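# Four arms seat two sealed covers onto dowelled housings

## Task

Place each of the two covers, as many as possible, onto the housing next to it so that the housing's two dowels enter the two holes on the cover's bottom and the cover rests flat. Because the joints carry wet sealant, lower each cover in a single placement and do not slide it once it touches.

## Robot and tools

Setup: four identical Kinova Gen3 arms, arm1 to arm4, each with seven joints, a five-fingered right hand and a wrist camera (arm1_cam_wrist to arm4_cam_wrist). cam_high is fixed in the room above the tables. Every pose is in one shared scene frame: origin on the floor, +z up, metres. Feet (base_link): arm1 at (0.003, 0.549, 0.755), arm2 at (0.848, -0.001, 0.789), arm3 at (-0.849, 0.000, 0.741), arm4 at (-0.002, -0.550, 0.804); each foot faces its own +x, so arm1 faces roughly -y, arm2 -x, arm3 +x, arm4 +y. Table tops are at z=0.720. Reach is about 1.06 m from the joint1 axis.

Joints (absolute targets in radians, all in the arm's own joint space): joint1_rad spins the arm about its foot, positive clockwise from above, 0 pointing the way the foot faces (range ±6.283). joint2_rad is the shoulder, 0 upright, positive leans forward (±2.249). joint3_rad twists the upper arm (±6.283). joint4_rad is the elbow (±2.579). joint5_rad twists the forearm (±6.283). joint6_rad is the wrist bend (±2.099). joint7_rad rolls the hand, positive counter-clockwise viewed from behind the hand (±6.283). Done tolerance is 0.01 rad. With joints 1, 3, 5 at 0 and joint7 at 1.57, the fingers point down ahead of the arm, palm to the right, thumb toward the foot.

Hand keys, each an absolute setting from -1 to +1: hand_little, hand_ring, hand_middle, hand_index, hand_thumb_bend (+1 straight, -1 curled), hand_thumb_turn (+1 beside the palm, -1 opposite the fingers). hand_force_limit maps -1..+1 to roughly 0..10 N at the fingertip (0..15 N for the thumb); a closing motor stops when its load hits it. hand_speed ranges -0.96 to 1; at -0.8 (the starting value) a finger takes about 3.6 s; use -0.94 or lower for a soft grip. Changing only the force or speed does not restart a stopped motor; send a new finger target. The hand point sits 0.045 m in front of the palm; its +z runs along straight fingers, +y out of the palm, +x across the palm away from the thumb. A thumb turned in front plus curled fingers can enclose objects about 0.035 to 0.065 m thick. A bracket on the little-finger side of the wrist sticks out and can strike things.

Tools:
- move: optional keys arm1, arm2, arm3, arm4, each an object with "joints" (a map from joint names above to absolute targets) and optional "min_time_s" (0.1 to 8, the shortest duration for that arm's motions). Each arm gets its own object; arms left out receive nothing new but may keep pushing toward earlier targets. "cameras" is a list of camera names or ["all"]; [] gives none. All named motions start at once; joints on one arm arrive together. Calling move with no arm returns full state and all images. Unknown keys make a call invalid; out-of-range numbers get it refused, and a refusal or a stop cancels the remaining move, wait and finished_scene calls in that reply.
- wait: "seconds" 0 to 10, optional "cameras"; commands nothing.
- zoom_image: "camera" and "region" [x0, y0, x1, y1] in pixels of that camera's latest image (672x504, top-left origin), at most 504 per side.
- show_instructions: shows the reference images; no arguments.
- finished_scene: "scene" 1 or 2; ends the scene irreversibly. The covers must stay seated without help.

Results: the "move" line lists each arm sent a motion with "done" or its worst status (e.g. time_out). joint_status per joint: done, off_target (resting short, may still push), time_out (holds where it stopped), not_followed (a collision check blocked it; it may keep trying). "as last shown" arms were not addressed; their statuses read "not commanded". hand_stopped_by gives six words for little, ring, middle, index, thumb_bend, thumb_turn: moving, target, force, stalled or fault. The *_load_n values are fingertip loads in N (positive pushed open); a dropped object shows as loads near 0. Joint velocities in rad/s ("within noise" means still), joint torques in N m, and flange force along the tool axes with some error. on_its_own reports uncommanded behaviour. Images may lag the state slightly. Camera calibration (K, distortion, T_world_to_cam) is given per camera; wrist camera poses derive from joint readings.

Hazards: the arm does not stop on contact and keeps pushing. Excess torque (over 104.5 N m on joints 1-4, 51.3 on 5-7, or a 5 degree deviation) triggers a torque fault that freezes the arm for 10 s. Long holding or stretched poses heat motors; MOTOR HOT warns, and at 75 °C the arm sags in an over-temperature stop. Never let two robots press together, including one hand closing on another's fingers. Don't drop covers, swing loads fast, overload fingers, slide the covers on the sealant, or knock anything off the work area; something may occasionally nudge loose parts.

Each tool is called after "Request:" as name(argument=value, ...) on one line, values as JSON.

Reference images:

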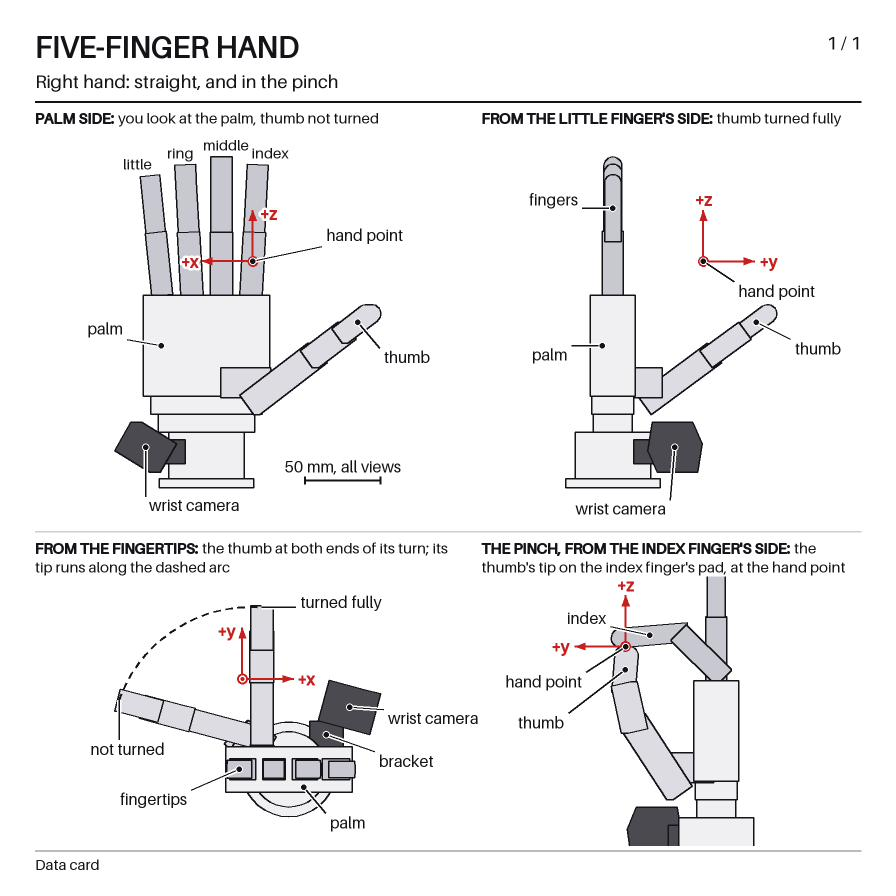

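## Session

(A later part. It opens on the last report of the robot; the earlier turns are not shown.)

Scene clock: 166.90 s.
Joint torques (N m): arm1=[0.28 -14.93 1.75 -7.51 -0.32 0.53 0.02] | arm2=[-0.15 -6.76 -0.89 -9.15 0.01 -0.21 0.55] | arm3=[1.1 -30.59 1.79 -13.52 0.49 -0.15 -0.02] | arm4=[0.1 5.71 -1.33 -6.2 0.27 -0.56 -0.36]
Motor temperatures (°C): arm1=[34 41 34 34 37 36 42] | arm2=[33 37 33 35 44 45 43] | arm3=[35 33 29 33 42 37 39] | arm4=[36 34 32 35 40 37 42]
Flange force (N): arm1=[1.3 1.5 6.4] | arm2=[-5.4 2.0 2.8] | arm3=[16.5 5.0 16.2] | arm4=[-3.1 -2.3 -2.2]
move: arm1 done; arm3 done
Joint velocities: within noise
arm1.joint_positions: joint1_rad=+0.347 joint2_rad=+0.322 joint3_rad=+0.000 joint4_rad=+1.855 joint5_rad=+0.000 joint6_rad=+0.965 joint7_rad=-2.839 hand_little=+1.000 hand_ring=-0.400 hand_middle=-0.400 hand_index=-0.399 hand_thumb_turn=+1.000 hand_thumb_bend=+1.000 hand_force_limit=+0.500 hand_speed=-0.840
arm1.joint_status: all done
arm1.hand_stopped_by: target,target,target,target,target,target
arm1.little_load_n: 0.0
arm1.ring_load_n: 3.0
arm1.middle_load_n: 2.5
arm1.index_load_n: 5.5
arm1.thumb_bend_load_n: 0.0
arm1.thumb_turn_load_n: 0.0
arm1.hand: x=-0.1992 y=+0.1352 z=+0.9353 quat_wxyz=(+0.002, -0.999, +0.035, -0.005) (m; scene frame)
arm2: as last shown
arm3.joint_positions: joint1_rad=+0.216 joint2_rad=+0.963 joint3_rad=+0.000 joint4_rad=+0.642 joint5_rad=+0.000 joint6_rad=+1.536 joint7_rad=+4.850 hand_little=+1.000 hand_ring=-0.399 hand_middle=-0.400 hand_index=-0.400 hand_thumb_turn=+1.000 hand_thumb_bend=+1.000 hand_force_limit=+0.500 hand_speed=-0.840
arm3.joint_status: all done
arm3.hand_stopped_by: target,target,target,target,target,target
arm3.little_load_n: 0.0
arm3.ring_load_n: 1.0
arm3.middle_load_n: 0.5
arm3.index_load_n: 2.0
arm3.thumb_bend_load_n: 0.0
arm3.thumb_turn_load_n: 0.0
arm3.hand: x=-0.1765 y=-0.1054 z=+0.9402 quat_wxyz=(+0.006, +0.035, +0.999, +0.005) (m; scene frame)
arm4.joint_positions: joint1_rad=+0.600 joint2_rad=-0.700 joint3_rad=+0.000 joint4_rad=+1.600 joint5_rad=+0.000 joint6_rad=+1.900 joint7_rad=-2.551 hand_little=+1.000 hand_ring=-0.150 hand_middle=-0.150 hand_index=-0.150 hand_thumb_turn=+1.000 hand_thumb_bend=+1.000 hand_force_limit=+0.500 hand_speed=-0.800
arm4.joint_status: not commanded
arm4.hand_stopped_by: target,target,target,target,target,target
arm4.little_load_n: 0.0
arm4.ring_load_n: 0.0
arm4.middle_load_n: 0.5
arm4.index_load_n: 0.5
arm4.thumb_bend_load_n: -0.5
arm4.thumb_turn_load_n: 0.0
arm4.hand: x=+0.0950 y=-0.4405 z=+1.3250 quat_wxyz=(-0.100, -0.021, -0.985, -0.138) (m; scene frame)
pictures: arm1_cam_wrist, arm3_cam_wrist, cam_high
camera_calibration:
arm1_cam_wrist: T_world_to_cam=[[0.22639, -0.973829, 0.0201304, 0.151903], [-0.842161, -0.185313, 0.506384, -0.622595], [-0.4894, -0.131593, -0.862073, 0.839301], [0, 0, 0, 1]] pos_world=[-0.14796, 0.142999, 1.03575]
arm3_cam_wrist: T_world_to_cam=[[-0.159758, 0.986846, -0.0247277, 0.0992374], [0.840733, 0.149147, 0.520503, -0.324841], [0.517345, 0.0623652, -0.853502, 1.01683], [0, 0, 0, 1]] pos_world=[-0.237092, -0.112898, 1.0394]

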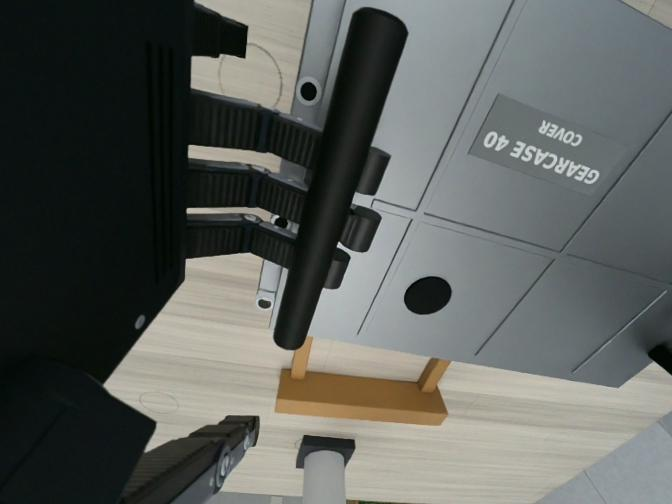

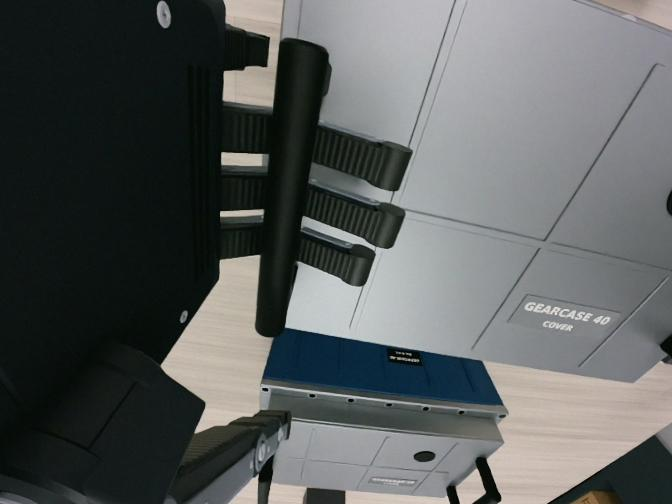

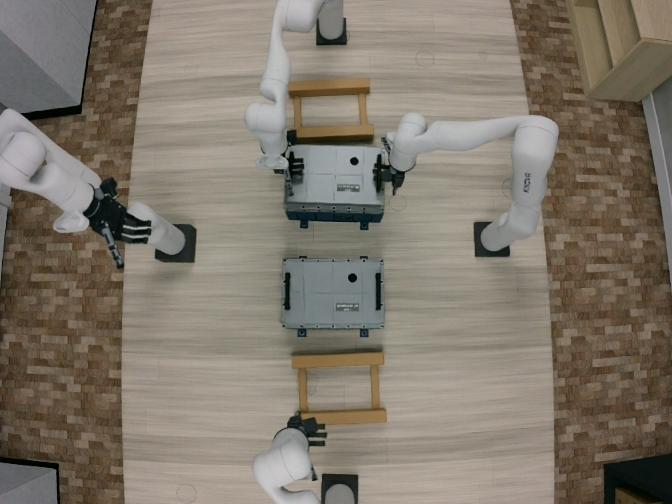

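Request:
move(arm1={"joints":{"joint1_rad":0.3492,"joint2_rad":0.3420,"joint4_rad":1.8826,"joint6_rad":0.9170,"joint7_rad":-2.8329},"min_time_s":1.2}, arm3={"joints":{"joint1_rad":0.2141,"joint2_rad":0.9697,"joint4_rad":0.6773,"joint6_rad":1.4946,"joint7_rad":4.8526},"min_time_s":1.2}, cameras=["cam_high","arm1_cam_wrist"])

Request:
zoom_image(camera="cam_high", region=[275, 185, 335, 225])

Request:
zoom_image(camera="cam_high", region=[335, 185, 395, 225])

Scene clock: 170.90 s.
Joint torques (N m): arm1=[0.09 -15.05 1.61 -7.47 -0.34 0.37 0.07] | arm2=[-0.22 -6.81 -0.9 -9.12 -0.03 -0.22 0.53] | arm3=[0.66 -30.62 1.51 -13.36 0.33 -0.09 0.04] | arm4=[0.1 5.73 -1.29 -6.16 0.25 -0.57 -0.37]
Motor temperatures (°C): arm1=[34 41 34 34 37 36 42] | arm2=[33 37 33 35 44 45 43] | arm3=[35 33 29 33 42 37 39] | arm4=[36 34 32 35 40 37 42]
Flange force (N): arm1=[1.1 0.8 6.3] | arm2=[-5.1 2.1 2.7] | arm3=[15.1 4.2 15.3] | arm4=[-3.1 -2.3 -2.4]
move: arm1 done; arm3 done
Joint velocities: within noise
arm1.joint_positions: joint1_rad=+0.349 joint2_rad=+0.342 joint3_rad=+0.000 joint4_rad=+1.883 joint5_rad=+0.000 joint6_rad=+0.917 joint7_rad=-2.833 hand_little=+1.000 hand_ring=-0.400 hand_middle=-0.400 hand_index=-0.399 hand_thumb_turn=+1.000 hand_thumb_bend=+1.000 hand_force_limit=+0.500 hand_speed=-0.840
arm1.joint_status: all done
arm1.hand_stopped_by: target,target,target,target,target,target
arm1.little_load_n: 0.0
arm1.ring_load_n: 3.0
arm1.middle_load_n: 2.5
arm1.index_load_n: 5.5
arm1.thumb_bend_load_n: 0.0
arm1.thumb_turn_load_n: 0.0
arm1.hand: x=-0.1991 y=+0.1362 z=+0.9204 quat_wxyz=(+0.002, -0.999, +0.032, -0.005) (m; scene frame)
arm2, arm4: as last shown
arm3.joint_positions: joint1_rad=+0.214 joint2_rad=+0.970 joint3_rad=+0.000 joint4_rad=+0.677 joint5_rad=+0.000 joint6_rad=+1.495 joint7_rad=+4.853 hand_little=+1.000 hand_ring=-0.399 hand_middle=-0.400 hand_index=-0.400 hand_thumb_turn=+1.000 hand_thumb_bend=+1.000 hand_force_limit=+0.500 hand_speed=-0.840
arm3.joint_status: all done
arm3.hand_stopped_by: target,target,target,target,target,target
arm3.little_load_n: 0.0
arm3.ring_load_n: 1.0
arm3.middle_load_n: 0.0
arm3.index_load_n: 2.0
arm3.thumb_bend_load_n: 0.0
arm3.thumb_turn_load_n: 0.0
arm3.hand: x=-0.1755 y=-0.1042 z=+0.9250 quat_wxyz=(+0.006, +0.033, +0.999, +0.005) (m; scene frame)
arm4.middle_load_n: 0.0
arm4.index_load_n: 0.0
pictures: arm1_cam_wrist, cam_high
camera_calibration:
arm1_cam_wrist: T_world_to_cam=[[0.230837, -0.972782, 0.0202543, 0.153629], [-0.841307, -0.189095, 0.506405, -0.614145], [-0.488792, -0.133937, -0.862058, 0.826926], [0, 0, 0, 1]] pos_world=[-0.147953, 0.144072, 1.02075]

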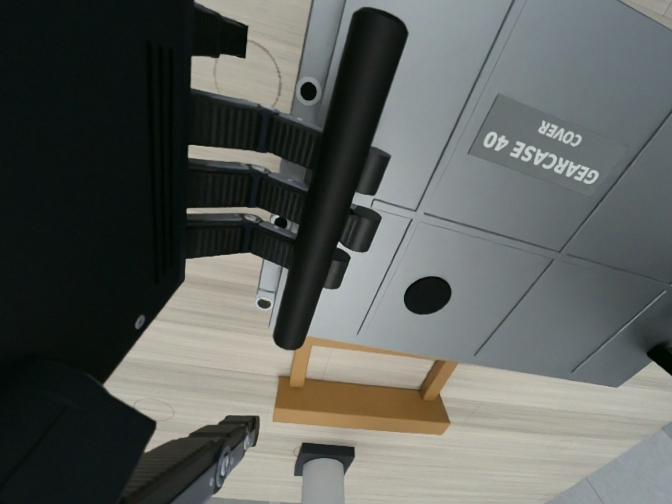

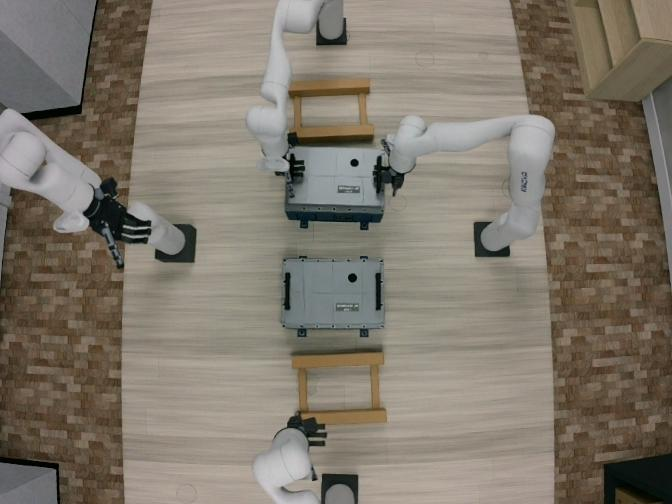

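Scaled by 8.400 from the camera's 672x504 image, which has a finer 960x720 frame.

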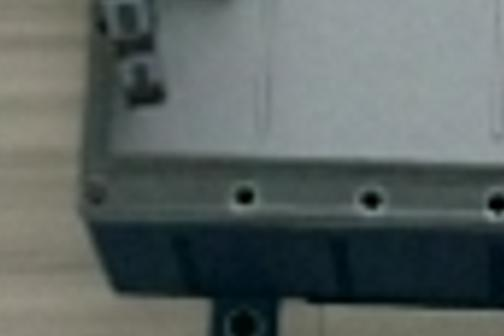

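Scaled by 8.400 from the camera's 672x504 image, which has a finer 960x720 frame.

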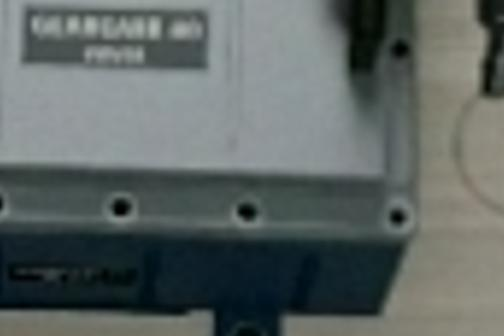

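Request:
move(arm1={"joints":{"joint1_rad":0.3501,"joint2_rad":0.3555,"joint4_rad":1.8950,"joint6_rad":0.8911,"joint7_rad":-2.8300},"min_time_s":1.0}, arm3={"joints":{"joint1_rad":0.2145,"joint2_rad":0.9727,"joint4_rad":0.6869,"joint6_rad":1.4820,"joint7_rad":4.8550},"min_time_s":1.0}, cameras=["cam_high","arm1_cam_wrist"])

Request:
zoom_image(camera="cam_high", region=[275, 185, 335, 225])

Request:
zoom_image(camera="cam_high", region=[335, 185, 395, 225])

Scene clock: 174.77 s.
Joint torques (N m): arm1=[0.11 -15.18 1.59 -7.43 -0.37 0.28 0.08] | arm2=[-0.17 -6.76 -0.89 -9.2 0.01 -0.22 0.51] | arm3=[0.44 -30.75 1.37 -13.38 0.2 -0.1 0.01] | arm4=[0.17 5.69 -1.36 -6.15 0.25 -0.55 -0.37]
Motor temperatures (°C): arm1=[34 41 34 34 37 36 42] | arm2=[33 37 33 35 44 45 43] | arm3=[35 33 29 33 42 37 39] | arm4=[36 34 32 35 40 37 42]
Flange force (N): arm1=[1.2 0.6 6.2] | arm2=[-5.4 2.2 3.0] | arm3=[14.8 3.8 15.2] | arm4=[-3.4 -2.3 -2.4]
move: arm1 done; arm3 done
Joint velocities: within noise
arm1.joint_positions: joint1_rad=+0.350 joint2_rad=+0.356 joint3_rad=+0.000 joint4_rad=+1.895 joint5_rad=+0.000 joint6_rad=+0.891 joint7_rad=-2.830 hand_little=+1.000 hand_ring=-0.400 hand_middle=-0.400 hand_index=-0.399 hand_thumb_turn=+1.000 hand_thumb_bend=+1.000 hand_force_limit=+0.500 hand_speed=-0.840
arm1.joint_status: all done
arm1.hand_stopped_by: target,target,target,target,target,target
arm1.little_load_n: 0.0
arm1.ring_load_n: 2.5
arm1.middle_load_n: 2.5
arm1.index_load_n: 5.5
arm1.thumb_bend_load_n: 0.0
arm1.thumb_turn_load_n: 0.0
arm1.hand: x=-0.1993 y=+0.1360 z=+0.9120 quat_wxyz=(+0.002, -0.999, +0.031, -0.005) (m; scene frame)
arm2, arm4: as last shown
arm2.thumb_turn_load_n: -0.5
arm3.joint_positions: joint1_rad=+0.214 joint2_rad=+0.973 joint3_rad=+0.000 joint4_rad=+0.687 joint5_rad=+0.000 joint6_rad=+1.482 joint7_rad=+4.855 hand_little=+1.000 hand_ring=-0.399 hand_middle=-0.400 hand_index=-0.400 hand_thumb_turn=+1.000 hand_thumb_bend=+1.000 hand_force_limit=+0.500 hand_speed=-0.840
arm3.joint_status: all done
arm3.hand_stopped_by: target,target,target,target,target,target
arm3.little_load_n: 0.0
arm3.ring_load_n: 1.0
arm3.middle_load_n: 0.0
arm3.index_load_n: 2.0
arm3.thumb_bend_load_n: 0.0
arm3.thumb_turn_load_n: 0.0
arm3.hand: x=-0.1752 y=-0.1044 z=+0.9200 quat_wxyz=(+0.006, +0.032, +0.999, +0.005) (m; scene frame)
arm4.thumb_bend_load_n: 0.0
pictures: arm1_cam_wrist, cam_high
camera_calibration:
arm1_cam_wrist: T_world_to_cam=[[0.232749, -0.972327, 0.0202191, 0.154086], [-0.840948, -0.19077, 0.506373, -0.609732], [-0.488503, -0.134861, -0.862078, 0.819783], [0, 0, 0, 1]] pos_world=[-0.14815, 0.14406, 1.01235]

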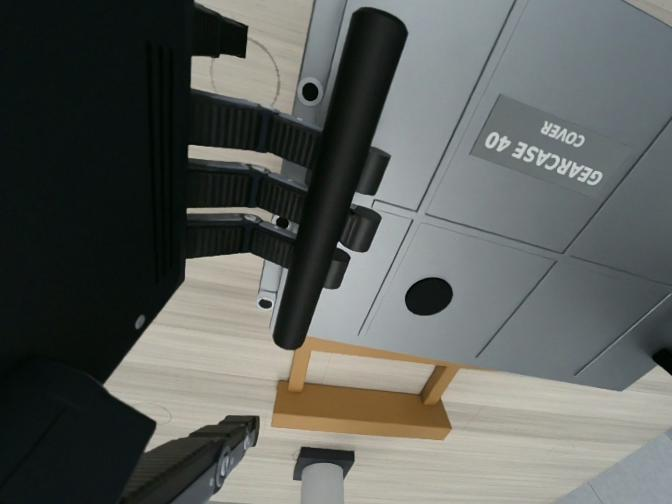

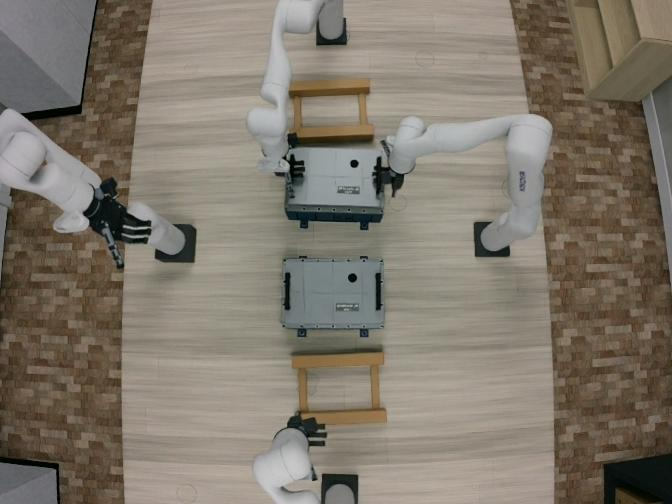

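Scaled by 8.400 from the camera's 672x504 image, which has a finer 960x720 frame.

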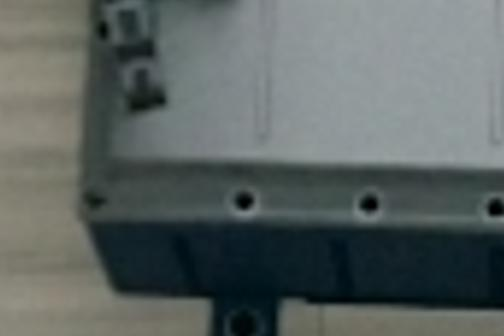

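Scaled by 8.400 from the camera's 672x504 image, which has a finer 960x720 frame.

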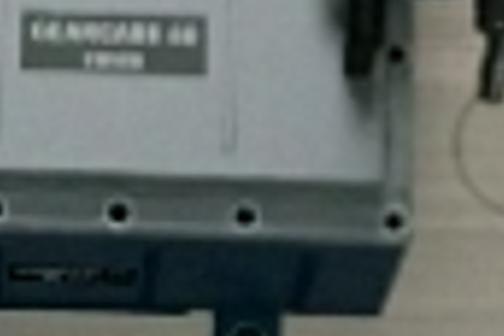

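Request:
move(arm1={"joints":{"joint2_rad":0.3635,"joint4_rad":1.9028,"joint6_rad":0.8753},"min_time_s":0.9}, arm3={"joints":{"joint2_rad":0.9746,"joint4_rad":0.6990,"joint6_rad":1.4680},"min_time_s":0.9}, cameras=["cam_high","arm1_cam_wrist"])

Request:
zoom_image(camera="cam_high", region=[275, 185, 335, 225])

Request:
zoom_image(camera="cam_high", region=[335, 185, 395, 225])

Scene clock: 177.50 s.
Joint torques (N m): arm1=[-1.16 -14.57 0.27 -6.61 -1.09 0.59 0.22] | arm2=[-0.23 -6.73 -0.94 -9.19 0.01 -0.19 0.51] | arm3=[0.77 -30.86 1.53 -13.88 0.2 -0.51 -0.12] | arm4=[0.08 5.73 -1.38 -6.17 0.26 -0.56 -0.35]
Motor temperatures (°C): arm1=[34 40 34 34 37 36 42] | arm2=[33 37 33 35 44 45 43] | arm3=[35 34 29 33 42 37 39] | arm4=[36 34 32 35 40 37 42]
Flange force (N): arm1=[-1.8 0.3 5.0] | arm2=[-5.4 2.4 3.0] | arm3=[16.5 4.4 15.2] | arm4=[-3.3 -2.3 -2.3]
move: arm1 done; arm3 done
Joint velocities: within noise
arm1.joint_positions: joint1_rad=+0.350 joint2_rad=+0.364 joint3_rad=+0.000 joint4_rad=+1.903 joint5_rad=+0.000 joint6_rad=+0.875 joint7_rad=-2.830 hand_little=+1.000 hand_ring=-0.399 hand_middle=-0.400 hand_index=-0.399 hand_thumb_turn=+1.000 hand_thumb_bend=+1.000 hand_force_limit=+0.500 hand_speed=-0.840
arm1.joint_status: all done
arm1.hand_stopped_by: target,target,target,target,target,target
arm1.little_load_n: 0.0
arm1.ring_load_n: 5.5
arm1.middle_load_n: 1.5
arm1.index_load_n: 1.0
arm1.thumb_bend_load_n: 0.0
arm1.thumb_turn_load_n: 0.0
arm1.hand: x=-0.1993 y=+0.1361 z=+0.9070 quat_wxyz=(+0.002, -0.999, +0.031, -0.005) (m; scene frame)
arm2.joint_positions: joint1_rad=-0.455 joint2_rad=+0.000 joint3_rad=+0.000 joint4_rad=+1.600 joint5_rad=+0.000 joint6_rad=+1.542 joint7_rad=+1.148 hand_little=+1.000 hand_ring=-0.150 hand_middle=-0.150 hand_index=-0.150 hand_thumb_turn=+1.000 hand_thumb_bend=+1.000 hand_force_limit=+0.500 hand_speed=-0.800
arm2.joint_status: not commanded
arm2.hand_stopped_by: target,target,target,target,target,target
arm2.little_load_n: 0.0
arm2.ring_load_n: 0.0
arm2.middle_load_n: 0.0
arm2.index_load_n: 0.0
arm2.thumb_bend_load_n: -0.5
arm2.thumb_turn_load_n: 0.0
arm2.hand: x=+0.5812 y=-0.0441 z=+1.1627 quat_wxyz=(+0.001, +0.008, +1.000, +0.002) (m; scene frame)
arm3.joint_positions: joint1_rad=+0.215 joint2_rad=+0.975 joint3_rad=+0.000 joint4_rad=+0.699 joint5_rad=+0.000 joint6_rad=+1.468 joint7_rad=+4.855 hand_little=+1.000 hand_ring=-0.399 hand_middle=-0.400 hand_index=-0.399 hand_thumb_turn=+1.000 hand_thumb_bend=+1.000 hand_force_limit=+0.500 hand_speed=-0.840
arm3.joint_status: all done
arm3.hand_stopped_by: target,target,target,target,target,target
arm3.little_load_n: 0.0
arm3.ring_load_n: 0.0
arm3.middle_load_n: 0.0
arm3.index_load_n: 3.0
arm3.thumb_bend_load_n: 0.0
arm3.thumb_turn_load_n: 0.0
arm3.hand: x=-0.1751 y=-0.1044 z=+0.9149 quat_wxyz=(+0.006, +0.032, +0.999, +0.005) (m; scene frame)
arm4: as last shown
pictures: arm1_cam_wrist, cam_high
camera_calibration:
arm1_cam_wrist: T_world_to_cam=[[0.23262, -0.972358, 0.020183, 0.15421], [-0.84098, -0.190679, 0.506354, -0.607199], [-0.488509, -0.134761, -0.862089, 0.815469], [0, 0, 0, 1]] pos_world=[-0.14815, 0.144061, 1.00735]

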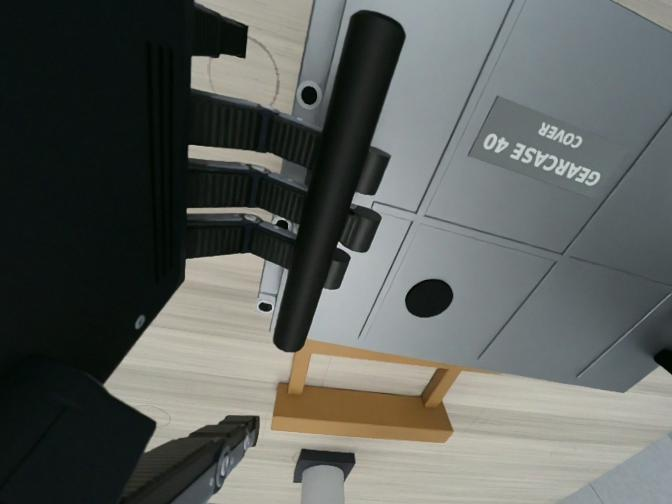

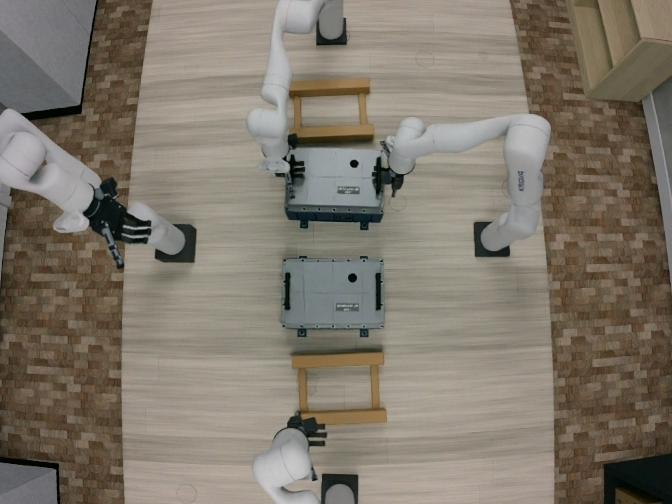

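Scaled by 8.400 from the camera's 672x504 image, which has a finer 960x720 frame.

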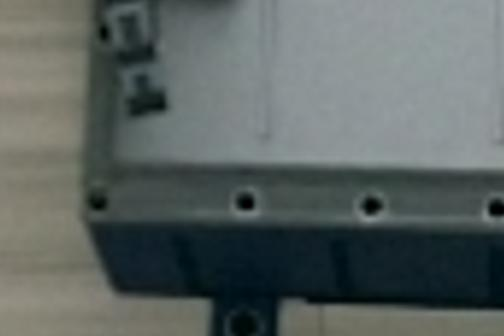

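Scaled by 8.400 from the camera's 672x504 image, which has a finer 960x720 frame.

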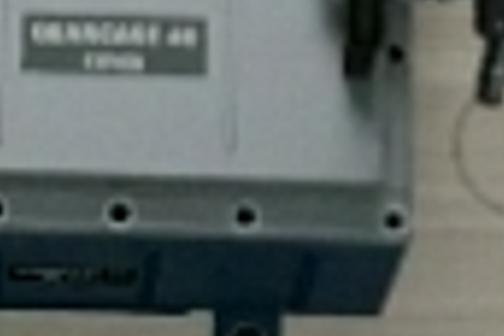

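Request:
move(arm1={"joints":{"joint1_rad":0.3523,"joint2_rad":0.3644,"joint4_rad":1.9013,"joint6_rad":0.8759,"joint7_rad":-2.8278},"min_time_s":0.6}, arm3={"joints":{"joint1_rad":0.2148,"joint2_rad":0.9712,"joint4_rad":0.7060,"joint6_rad":1.4644,"joint7_rad":4.8553},"min_time_s":0.6}, cameras=["cam_high"])

Request:
zoom_image(camera="cam_high", region=[275, 185, 335, 225])

Request:
zoom_image(camera="cam_high", region=[335, 185, 395, 225])

Scene clock: 182.90 s.
Joint torques (N m): arm1=[-0.91 -14.9 0.55 -7.47 -0.87 0.09 0.21] | arm2=[-0.19 -6.72 -0.86 -9.2 -0.03 -0.23 0.5] | arm3=[0.93 -31.35 1.69 -13.53 0.26 -0.04 -0.09] | arm4=[0.1 5.67 -1.4 -6.18 0.28 -0.54 -0.35]
Motor temperatures (°C): arm1=[34 40 34 34 37 36 42] | arm2=[33 37 33 35 44 45 43] | arm3=[35 34 29 33 42 37 39] | arm4=[36 34 32 35 40 37 42]
Flange force (N): arm1=[-0.7 -0.9 5.3] | arm2=[-5.5 2.3 2.9] | arm3=[13.7 4.2 15.9] | arm4=[-3.4 -2.2 -2.3]
move: arm1 done; arm3 done
Joint velocities: within noise
arm1.joint_positions: joint1_rad=+0.352 joint2_rad=+0.364 joint3_rad=+0.000 joint4_rad=+1.901 joint5_rad=+0.000 joint6_rad=+0.876 joint7_rad=-2.828 hand_little=+1.000 hand_ring=-0.399 hand_middle=-0.400 hand_index=-0.399 hand_thumb_turn=+1.000 hand_thumb_bend=+1.000 hand_force_limit=+0.500 hand_speed=-0.840
arm1.joint_status: all done
arm1.hand_stopped_by: target,target,target,target,target,target
arm1.little_load_n: 0.0
arm1.ring_load_n: 3.0
arm1.middle_load_n: 2.0
arm1.index_load_n: 4.0
arm1.thumb_bend_load_n: 0.0
arm1.thumb_turn_load_n: 0.0
arm1.hand: x=-0.2002 y=+0.1360 z=+0.9070 quat_wxyz=(+0.002, -0.999, +0.031, -0.005) (m; scene frame)
arm2, arm4: as last shown
arm2.thumb_bend_load_n: 0.0
arm3.joint_positions: joint1_rad=+0.215 joint2_rad=+0.971 joint3_rad=+0.000 joint4_rad=+0.706 joint5_rad=+0.000 joint6_rad=+1.464 joint7_rad=+4.855 hand_little=+1.000 hand_ring=-0.399 hand_middle=-0.400 hand_index=-0.399 hand_thumb_turn=+1.000 hand_thumb_bend=+1.000 hand_force_limit=+0.500 hand_speed=-0.840
arm3.joint_status: all done
arm3.hand_stopped_by: target,target,target,target,target,target
arm3.little_load_n: 0.0
arm3.ring_load_n: 1.0
arm3.middle_load_n: 0.0
arm3.index_load_n: 3.0
arm3.thumb_bend_load_n: 0.0
arm3.thumb_turn_load_n: 0.0
arm3.hand: x=-0.1761 y=-0.1044 z=+0.9150 quat_wxyz=(+0.006, +0.032, +0.999, +0.005) (m; scene frame)
arm4.ring_load_n: 0.5
pictures: cam_high

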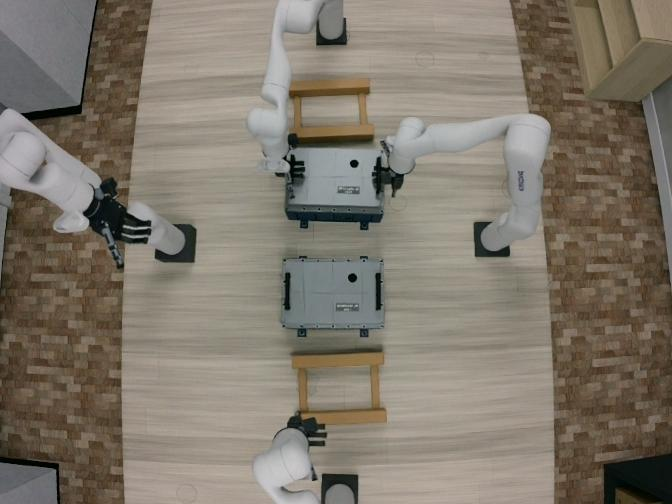

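Scaled by 8.400 from the camera's 672x504 image, which has a finer 960x720 frame.

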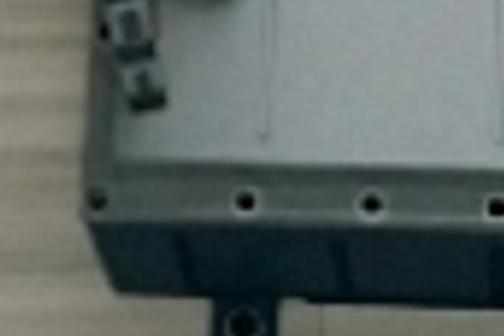

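Scaled by 8.400 from the camera's 672x504 image, which has a finer 960x720 frame.

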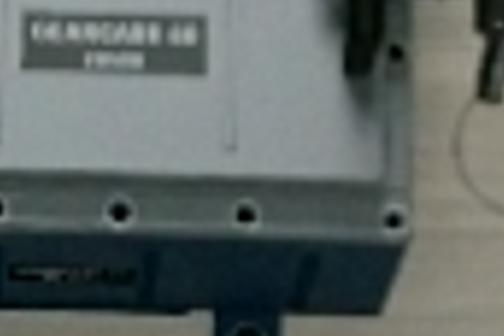

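Request:
move(arm1={"joints":{"joint2_rad":0.3687,"joint4_rad":1.9051,"joint6_rad":0.8678},"min_time_s":0.6}, arm3={"joints":{"joint2_rad":0.9722,"joint4_rad":0.7119,"joint6_rad":1.4575},"min_time_s":0.6}, cameras=["cam_high"])

Request:
zoom_image(camera="cam_high", region=[275, 185, 335, 225])

Request:
zoom_image(camera="cam_high", region=[335, 185, 395, 225])

Scene clock: 184.60 s.
Joint torques (N m): arm1=[0.23 -14.56 1.77 -8.2 -0.39 -0.55 -0.03] | arm2=[-0.2 -6.73 -0.9 -9.11 0.04 -0.18 0.5] | arm3=[1.72 -28.18 2.19 -11.49 0.74 0.59 -0.08] | arm4=[0.1 5.71 -1.36 -6.2 0.27 -0.59 -0.35]
Motor temperatures (°C): arm1=[34 40 34 34 37 36 42] | arm2=[33 37 33 35 44 45 43] | arm3=[35 34 29 33 42 37 39] | arm4=[36 34 32 35 40 37 42]
Flange force (N): arm1=[2.4 -2.4 3.8] | arm2=[-5.2 2.2 2.8] | arm3=[11.9 5.1 11.4] | arm4=[-3.2 -2.3 -2.3]
move: arm1 done; arm3 done
Joint velocities: within noise
arm1.joint_positions: joint1_rad=+0.352 joint2_rad=+0.369 joint3_rad=+0.000 joint4_rad=+1.905 joint5_rad=+0.000 joint6_rad=+0.868 joint7_rad=-2.828 hand_little=+1.000 hand_ring=-0.400 hand_middle=-0.400 hand_index=-0.399 hand_thumb_turn=+1.000 hand_thumb_bend=+1.000 hand_force_limit=+0.500 hand_speed=-0.840
arm1.joint_status: all done
arm1.hand_stopped_by: target,target,target,target,target,target
arm1.little_load_n: 0.0
arm1.ring_load_n: 4.0
arm1.middle_load_n: 1.0
arm1.index_load_n: 2.0
arm1.thumb_bend_load_n: 0.0
arm1.thumb_turn_load_n: 0.0
arm1.hand: x=-0.2002 y=+0.1359 z=+0.9044 quat_wxyz=(+0.002, -0.999, +0.031, -0.005) (m; scene frame)
arm2, arm4: as last shown
arm3.joint_positions: joint1_rad=+0.215 joint2_rad=+0.972 joint3_rad=+0.000 joint4_rad=+0.712 joint5_rad=+0.000 joint6_rad=+1.458 joint7_rad=+4.855 hand_little=+1.000 hand_ring=-0.399 hand_middle=-0.400 hand_index=-0.399 hand_thumb_turn=+1.000 hand_thumb_bend=+1.000 hand_force_limit=+0.500 hand_speed=-0.840
arm3.joint_status: all done
arm3.hand_stopped_by: target,target,target,target,target,target
arm3.little_load_n: 0.0
arm3.ring_load_n: 0.0
arm3.middle_load_n: 0.0
arm3.index_load_n: 2.0
arm3.thumb_bend_load_n: 0.0
arm3.thumb_turn_load_n: 0.0
arm3.hand: x=-0.1760 y=-0.1043 z=+0.9125 quat_wxyz=(+0.006, +0.032, +0.999, +0.005) (m; scene frame)
arm4.ring_load_n: 0.0
arm4.thumb_turn_load_n: 0.5
pictures: cam_high

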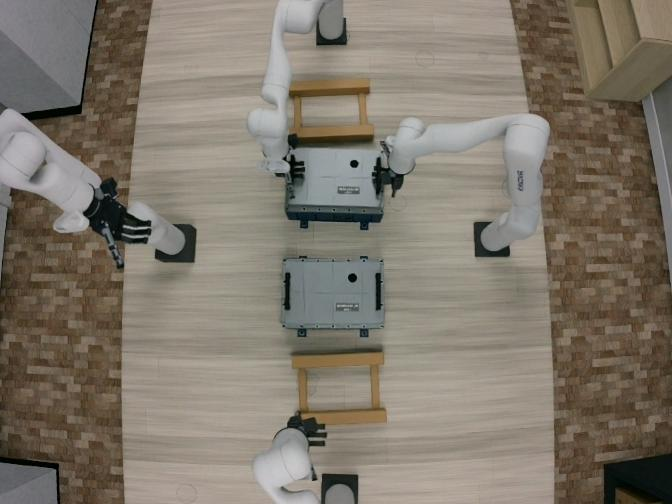

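Scaled by 8.400 from the camera's 672x504 image, which has a finer 960x720 frame.

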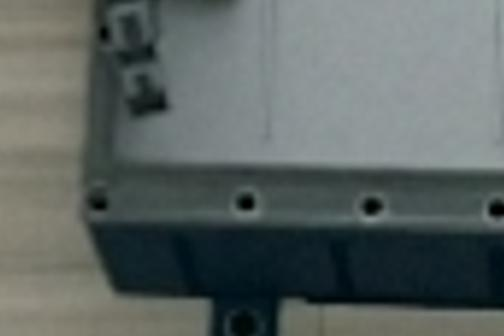

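Scaled by 8.400 from the camera's 672x504 image, which has a finer 960x720 frame.

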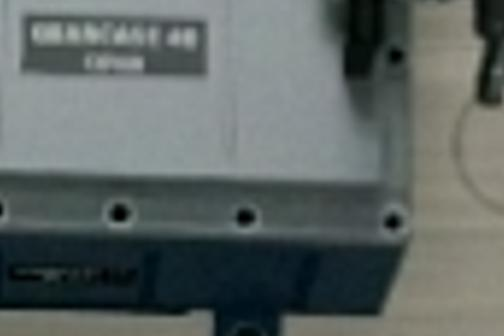

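Request:
move(arm1={"joints":{"joint2_rad":0.3719,"joint4_rad":1.9081,"joint6_rad":0.8616},"min_time_s":0.6}, arm3={"joints":{"joint2_rad":0.9731,"joint4_rad":0.7165,"joint6_rad":1.4520},"min_time_s":0.6}, cameras=["cam_high","arm1_cam_wrist"])

Request:
zoom_image(camera="cam_high", region=[275, 185, 335, 225])

Request:
zoom_image(camera="cam_high", region=[335, 185, 395, 225])

Scene clock: 186.37 s.
Joint torques (N m): arm1=[0.08 -12.31 1.61 -6.19 -0.44 0 0.02] | arm2=[-0.16 -6.66 -0.84 -9.18 0 -0.21 0.5] | arm3=[-0.95 -25.15 0.51 -10.73 -0.16 -0.04 -0.05] | arm4=[0.09 5.71 -1.36 -6.21 0.28 -0.55 -0.37]
Motor temperatures (°C): arm1=[34 40 34 34 37 36 42] | arm2=[33 37 33 35 44 45 43] | arm3=[35 34 29 33 42 37 39] | arm4=[36 34 32 35 40 37 42]
Flange force (N): arm1=[1.7 -1.4 -1.1] | arm2=[-5.6 2.2 2.9] | arm3=[15.0 1.6 6.6] | arm4=[-3.2 -2.3 -2.2]
move: arm1 done; arm3 done
Joint velocities: within noise
arm1.joint_positions: joint1_rad=+0.352 joint2_rad=+0.372 joint3_rad=+0.000 joint4_rad=+1.908 joint5_rad=+0.000 joint6_rad=+0.862 joint7_rad=-2.828 hand_little=+1.000 hand_ring=-0.400 hand_middle=-0.400 hand_index=-0.399 hand_thumb_turn=+1.000 hand_thumb_bend=+1.000 hand_force_limit=+0.500 hand_speed=-0.840
arm1.joint_status: all done
arm1.hand_stopped_by: target,target,target,target,target,target
arm1.little_load_n: 0.0
arm1.ring_load_n: 0.0
arm1.middle_load_n: 0.0
arm1.index_load_n: 0.0
arm1.thumb_bend_load_n: 0.0
arm1.thumb_turn_load_n: 0.0
arm1.hand: x=-0.2002 y=+0.1359 z=+0.9024 quat_wxyz=(+0.002, -0.999, +0.031, -0.005) (m; scene frame)
arm2, arm4: as last shown
arm3.joint_positions: joint1_rad=+0.215 joint2_rad=+0.973 joint3_rad=+0.000 joint4_rad=+0.717 joint5_rad=+0.000 joint6_rad=+1.452 joint7_rad=+4.855 hand_little=+1.000 hand_ring=-0.399 hand_middle=-0.400 hand_index=-0.400 hand_thumb_turn=+1.000 hand_thumb_bend=+1.000 hand_force_limit=+0.500 hand_speed=-0.840
arm3.joint_status: all done
arm3.hand_stopped_by: target,target,target,target,target,target
arm3.little_load_n: 0.0
arm3.ring_load_n: 0.0
arm3.middle_load_n: 0.5
arm3.index_load_n: 0.0
arm3.thumb_bend_load_n: -0.5
arm3.thumb_turn_load_n: 0.0
arm3.hand: x=-0.1760 y=-0.1043 z=+0.9105 quat_wxyz=(+0.006, +0.032, +0.999, +0.005) (m; scene frame)
arm4.thumb_turn_load_n: 0.0
pictures: arm1_cam_wrist, cam_high
camera_calibration:
arm1_cam_wrist: T_world_to_cam=[[0.232749, -0.972327, 0.0202191, 0.154391], [-0.840948, -0.19077, 0.506373, -0.605697], [-0.488503, -0.134861, -0.862078, 0.81114], [0, 0, 0, 1]] pos_world=[-0.14905, 0.14396, 1.00285]

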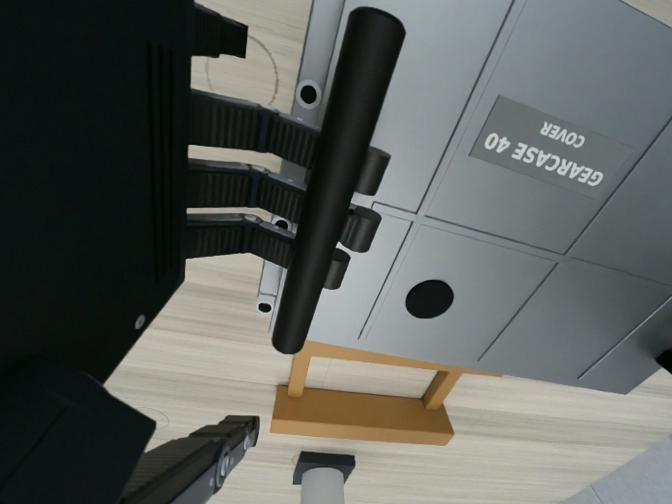

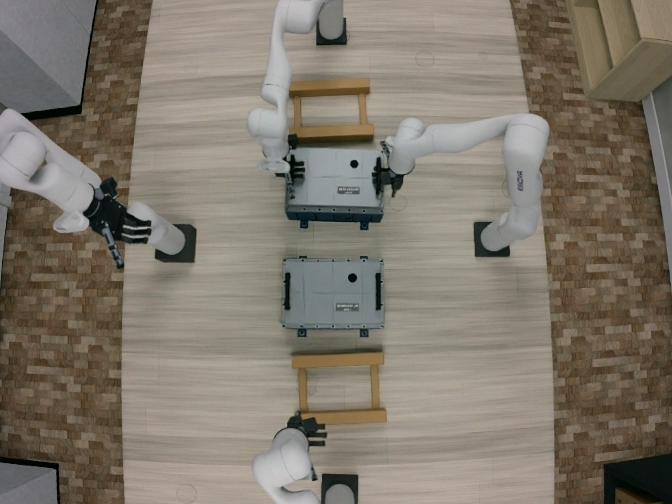

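Scaled by 8.400 from the camera's 672x504 image, which has a finer 960x720 frame.

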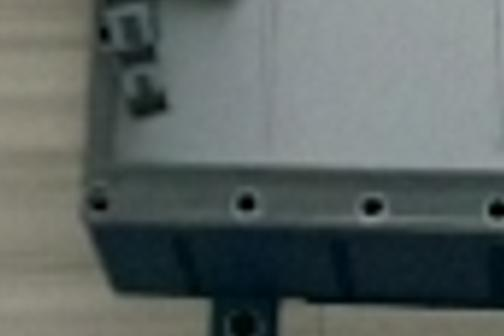

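Scaled by 8.400 from the camera's 672x504 image, which has a finer 960x720 frame.

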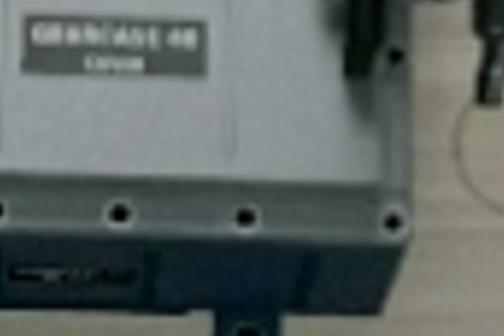

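Request:
move(arm1={"joints":{"hand_ring":-0.1,"hand_middle":-0.1,"hand_index":-0.1,"hand_speed":-0.84}}, arm3={"joints":{"hand_ring":-0.1,"hand_middle":-0.1,"hand_index":-0.1,"hand_speed":-0.84}}, cameras=["arm1_cam_wrist","arm3_cam_wrist","cam_high"])

Request:
zoom_image(camera="cam_high", region=[270, 130, 400, 240])

Scene clock: 188.70 s.
Joint torques (N m): arm1=[0.03 -12.31 1.58 -6.17 -0.41 -0.01 0] | arm2=[-0.18 -6.68 -0.89 -9.16 -0.06 -0.16 0.5] | arm3=[-0.92 -25.23 0.55 -10.73 -0.16 -0.06 -0.02] | arm4=[0.09 5.7 -1.36 -6.17 0.26 -0.57 -0.32]
Motor temperatures (°C): arm1=[34 40 34 34 37 36 42] | arm2=[33 37 33 35 44 45 43] | arm3=[35 34 29 33 42 37 39] | arm4=[36 34 32 35 40 37 42]
Flange force (N): arm1=[1.5 -1.4 -1.2] | arm2=[-5.5 2.3 3.0] | arm3=[14.6 1.7 6.6] | arm4=[-3.2 -2.3 -2.4]
move: arm1 done; arm3 done
Joint velocities: within noise
arm1.joint_positions: joint1_rad=+0.352 joint2_rad=+0.372 joint3_rad=+0.000 joint4_rad=+1.908 joint5_rad=+0.000 joint6_rad=+0.862 joint7_rad=-2.828 hand_little=+1.000 hand_ring=-0.100 hand_middle=-0.100 hand_index=-0.100 hand_thumb_turn=+1.000 hand_thumb_bend=+1.000 hand_force_limit=+0.500 hand_speed=-0.840
arm1.joint_status: all done
arm1.hand_stopped_by: target,target,target,target,target,target
arm1.little_load_n: 0.0
arm1.ring_load_n: 0.0
arm1.middle_load_n: 0.0
arm1.index_load_n: 0.0
arm1.thumb_bend_load_n: 0.0
arm1.thumb_turn_load_n: 0.0
arm1.hand: x=-0.2002 y=+0.1359 z=+0.9024 quat_wxyz=(+0.002, -0.999, +0.031, -0.005) (m; scene frame)
arm2, arm4: as last shown
arm2.index_load_n: 0.5
arm3.joint_positions: joint1_rad=+0.215 joint2_rad=+0.973 joint3_rad=+0.000 joint4_rad=+0.717 joint5_rad=+0.000 joint6_rad=+1.452 joint7_rad=+4.855 hand_little=+1.000 hand_ring=-0.100 hand_middle=-0.100 hand_index=-0.100 hand_thumb_turn=+1.000 hand_thumb_bend=+1.000 hand_force_limit=+0.500 hand_speed=-0.840
arm3.joint_status: all done
arm3.hand_stopped_by: target,target,target,target,target,target
arm3.little_load_n: 0.0
arm3.ring_load_n: 0.0
arm3.middle_load_n: 0.0
arm3.index_load_n: 0.0
arm3.thumb_bend_load_n: -0.5
arm3.thumb_turn_load_n: 0.0
arm3.hand: x=-0.1760 y=-0.1043 z=+0.9105 quat_wxyz=(+0.006, +0.032, +0.999, +0.005) (m; scene frame)
pictures: arm1_cam_wrist, arm3_cam_wrist, cam_high
camera_calibration:
arm1_cam_wrist: T_world_to_cam=[[0.232749, -0.972327, 0.0202191, 0.154391], [-0.840948, -0.19077, 0.506373, -0.605697], [-0.488503, -0.134861, -0.862078, 0.81114], [0, 0, 0, 1]] pos_world=[-0.14905, 0.14396, 1.00285]
arm3_cam_wrist: T_world_to_cam=[[-0.166246, 0.985772, -0.0248096, 0.0963345], [0.839697, 0.154712, 0.520551, -0.309586], [0.516983, 0.065707, -0.85347, 0.991311], [0, 0, 0, 1]] pos_world=[-0.236517, -0.112203, 1.0096]

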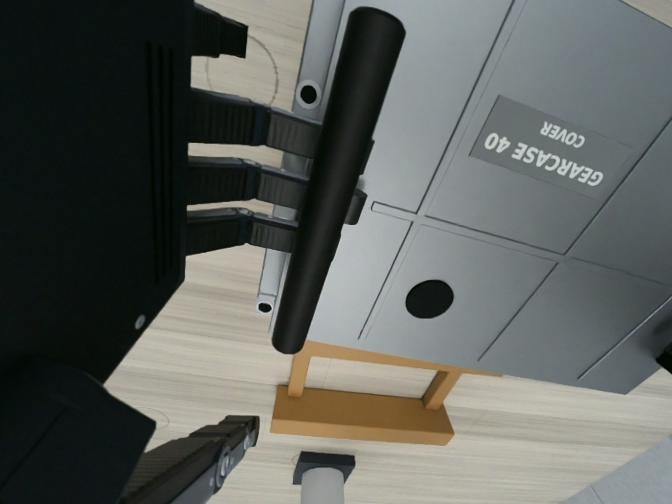

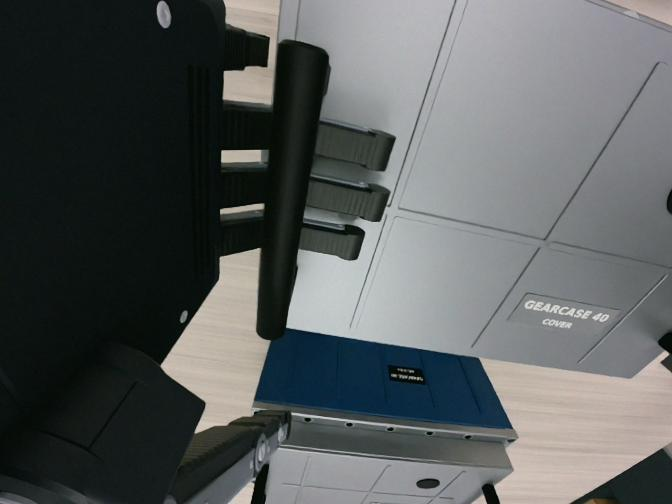

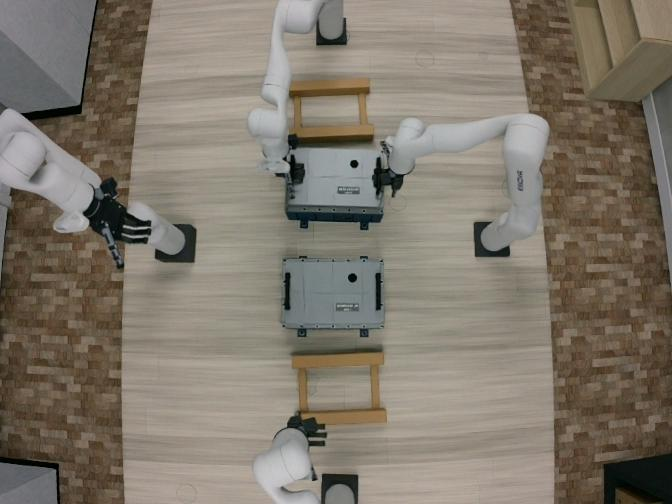

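Scaled by 3.877 from the camera's 672x504 image, which has a finer 960x720 frame.

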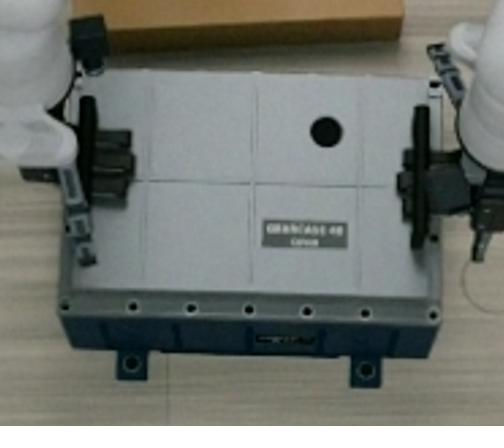

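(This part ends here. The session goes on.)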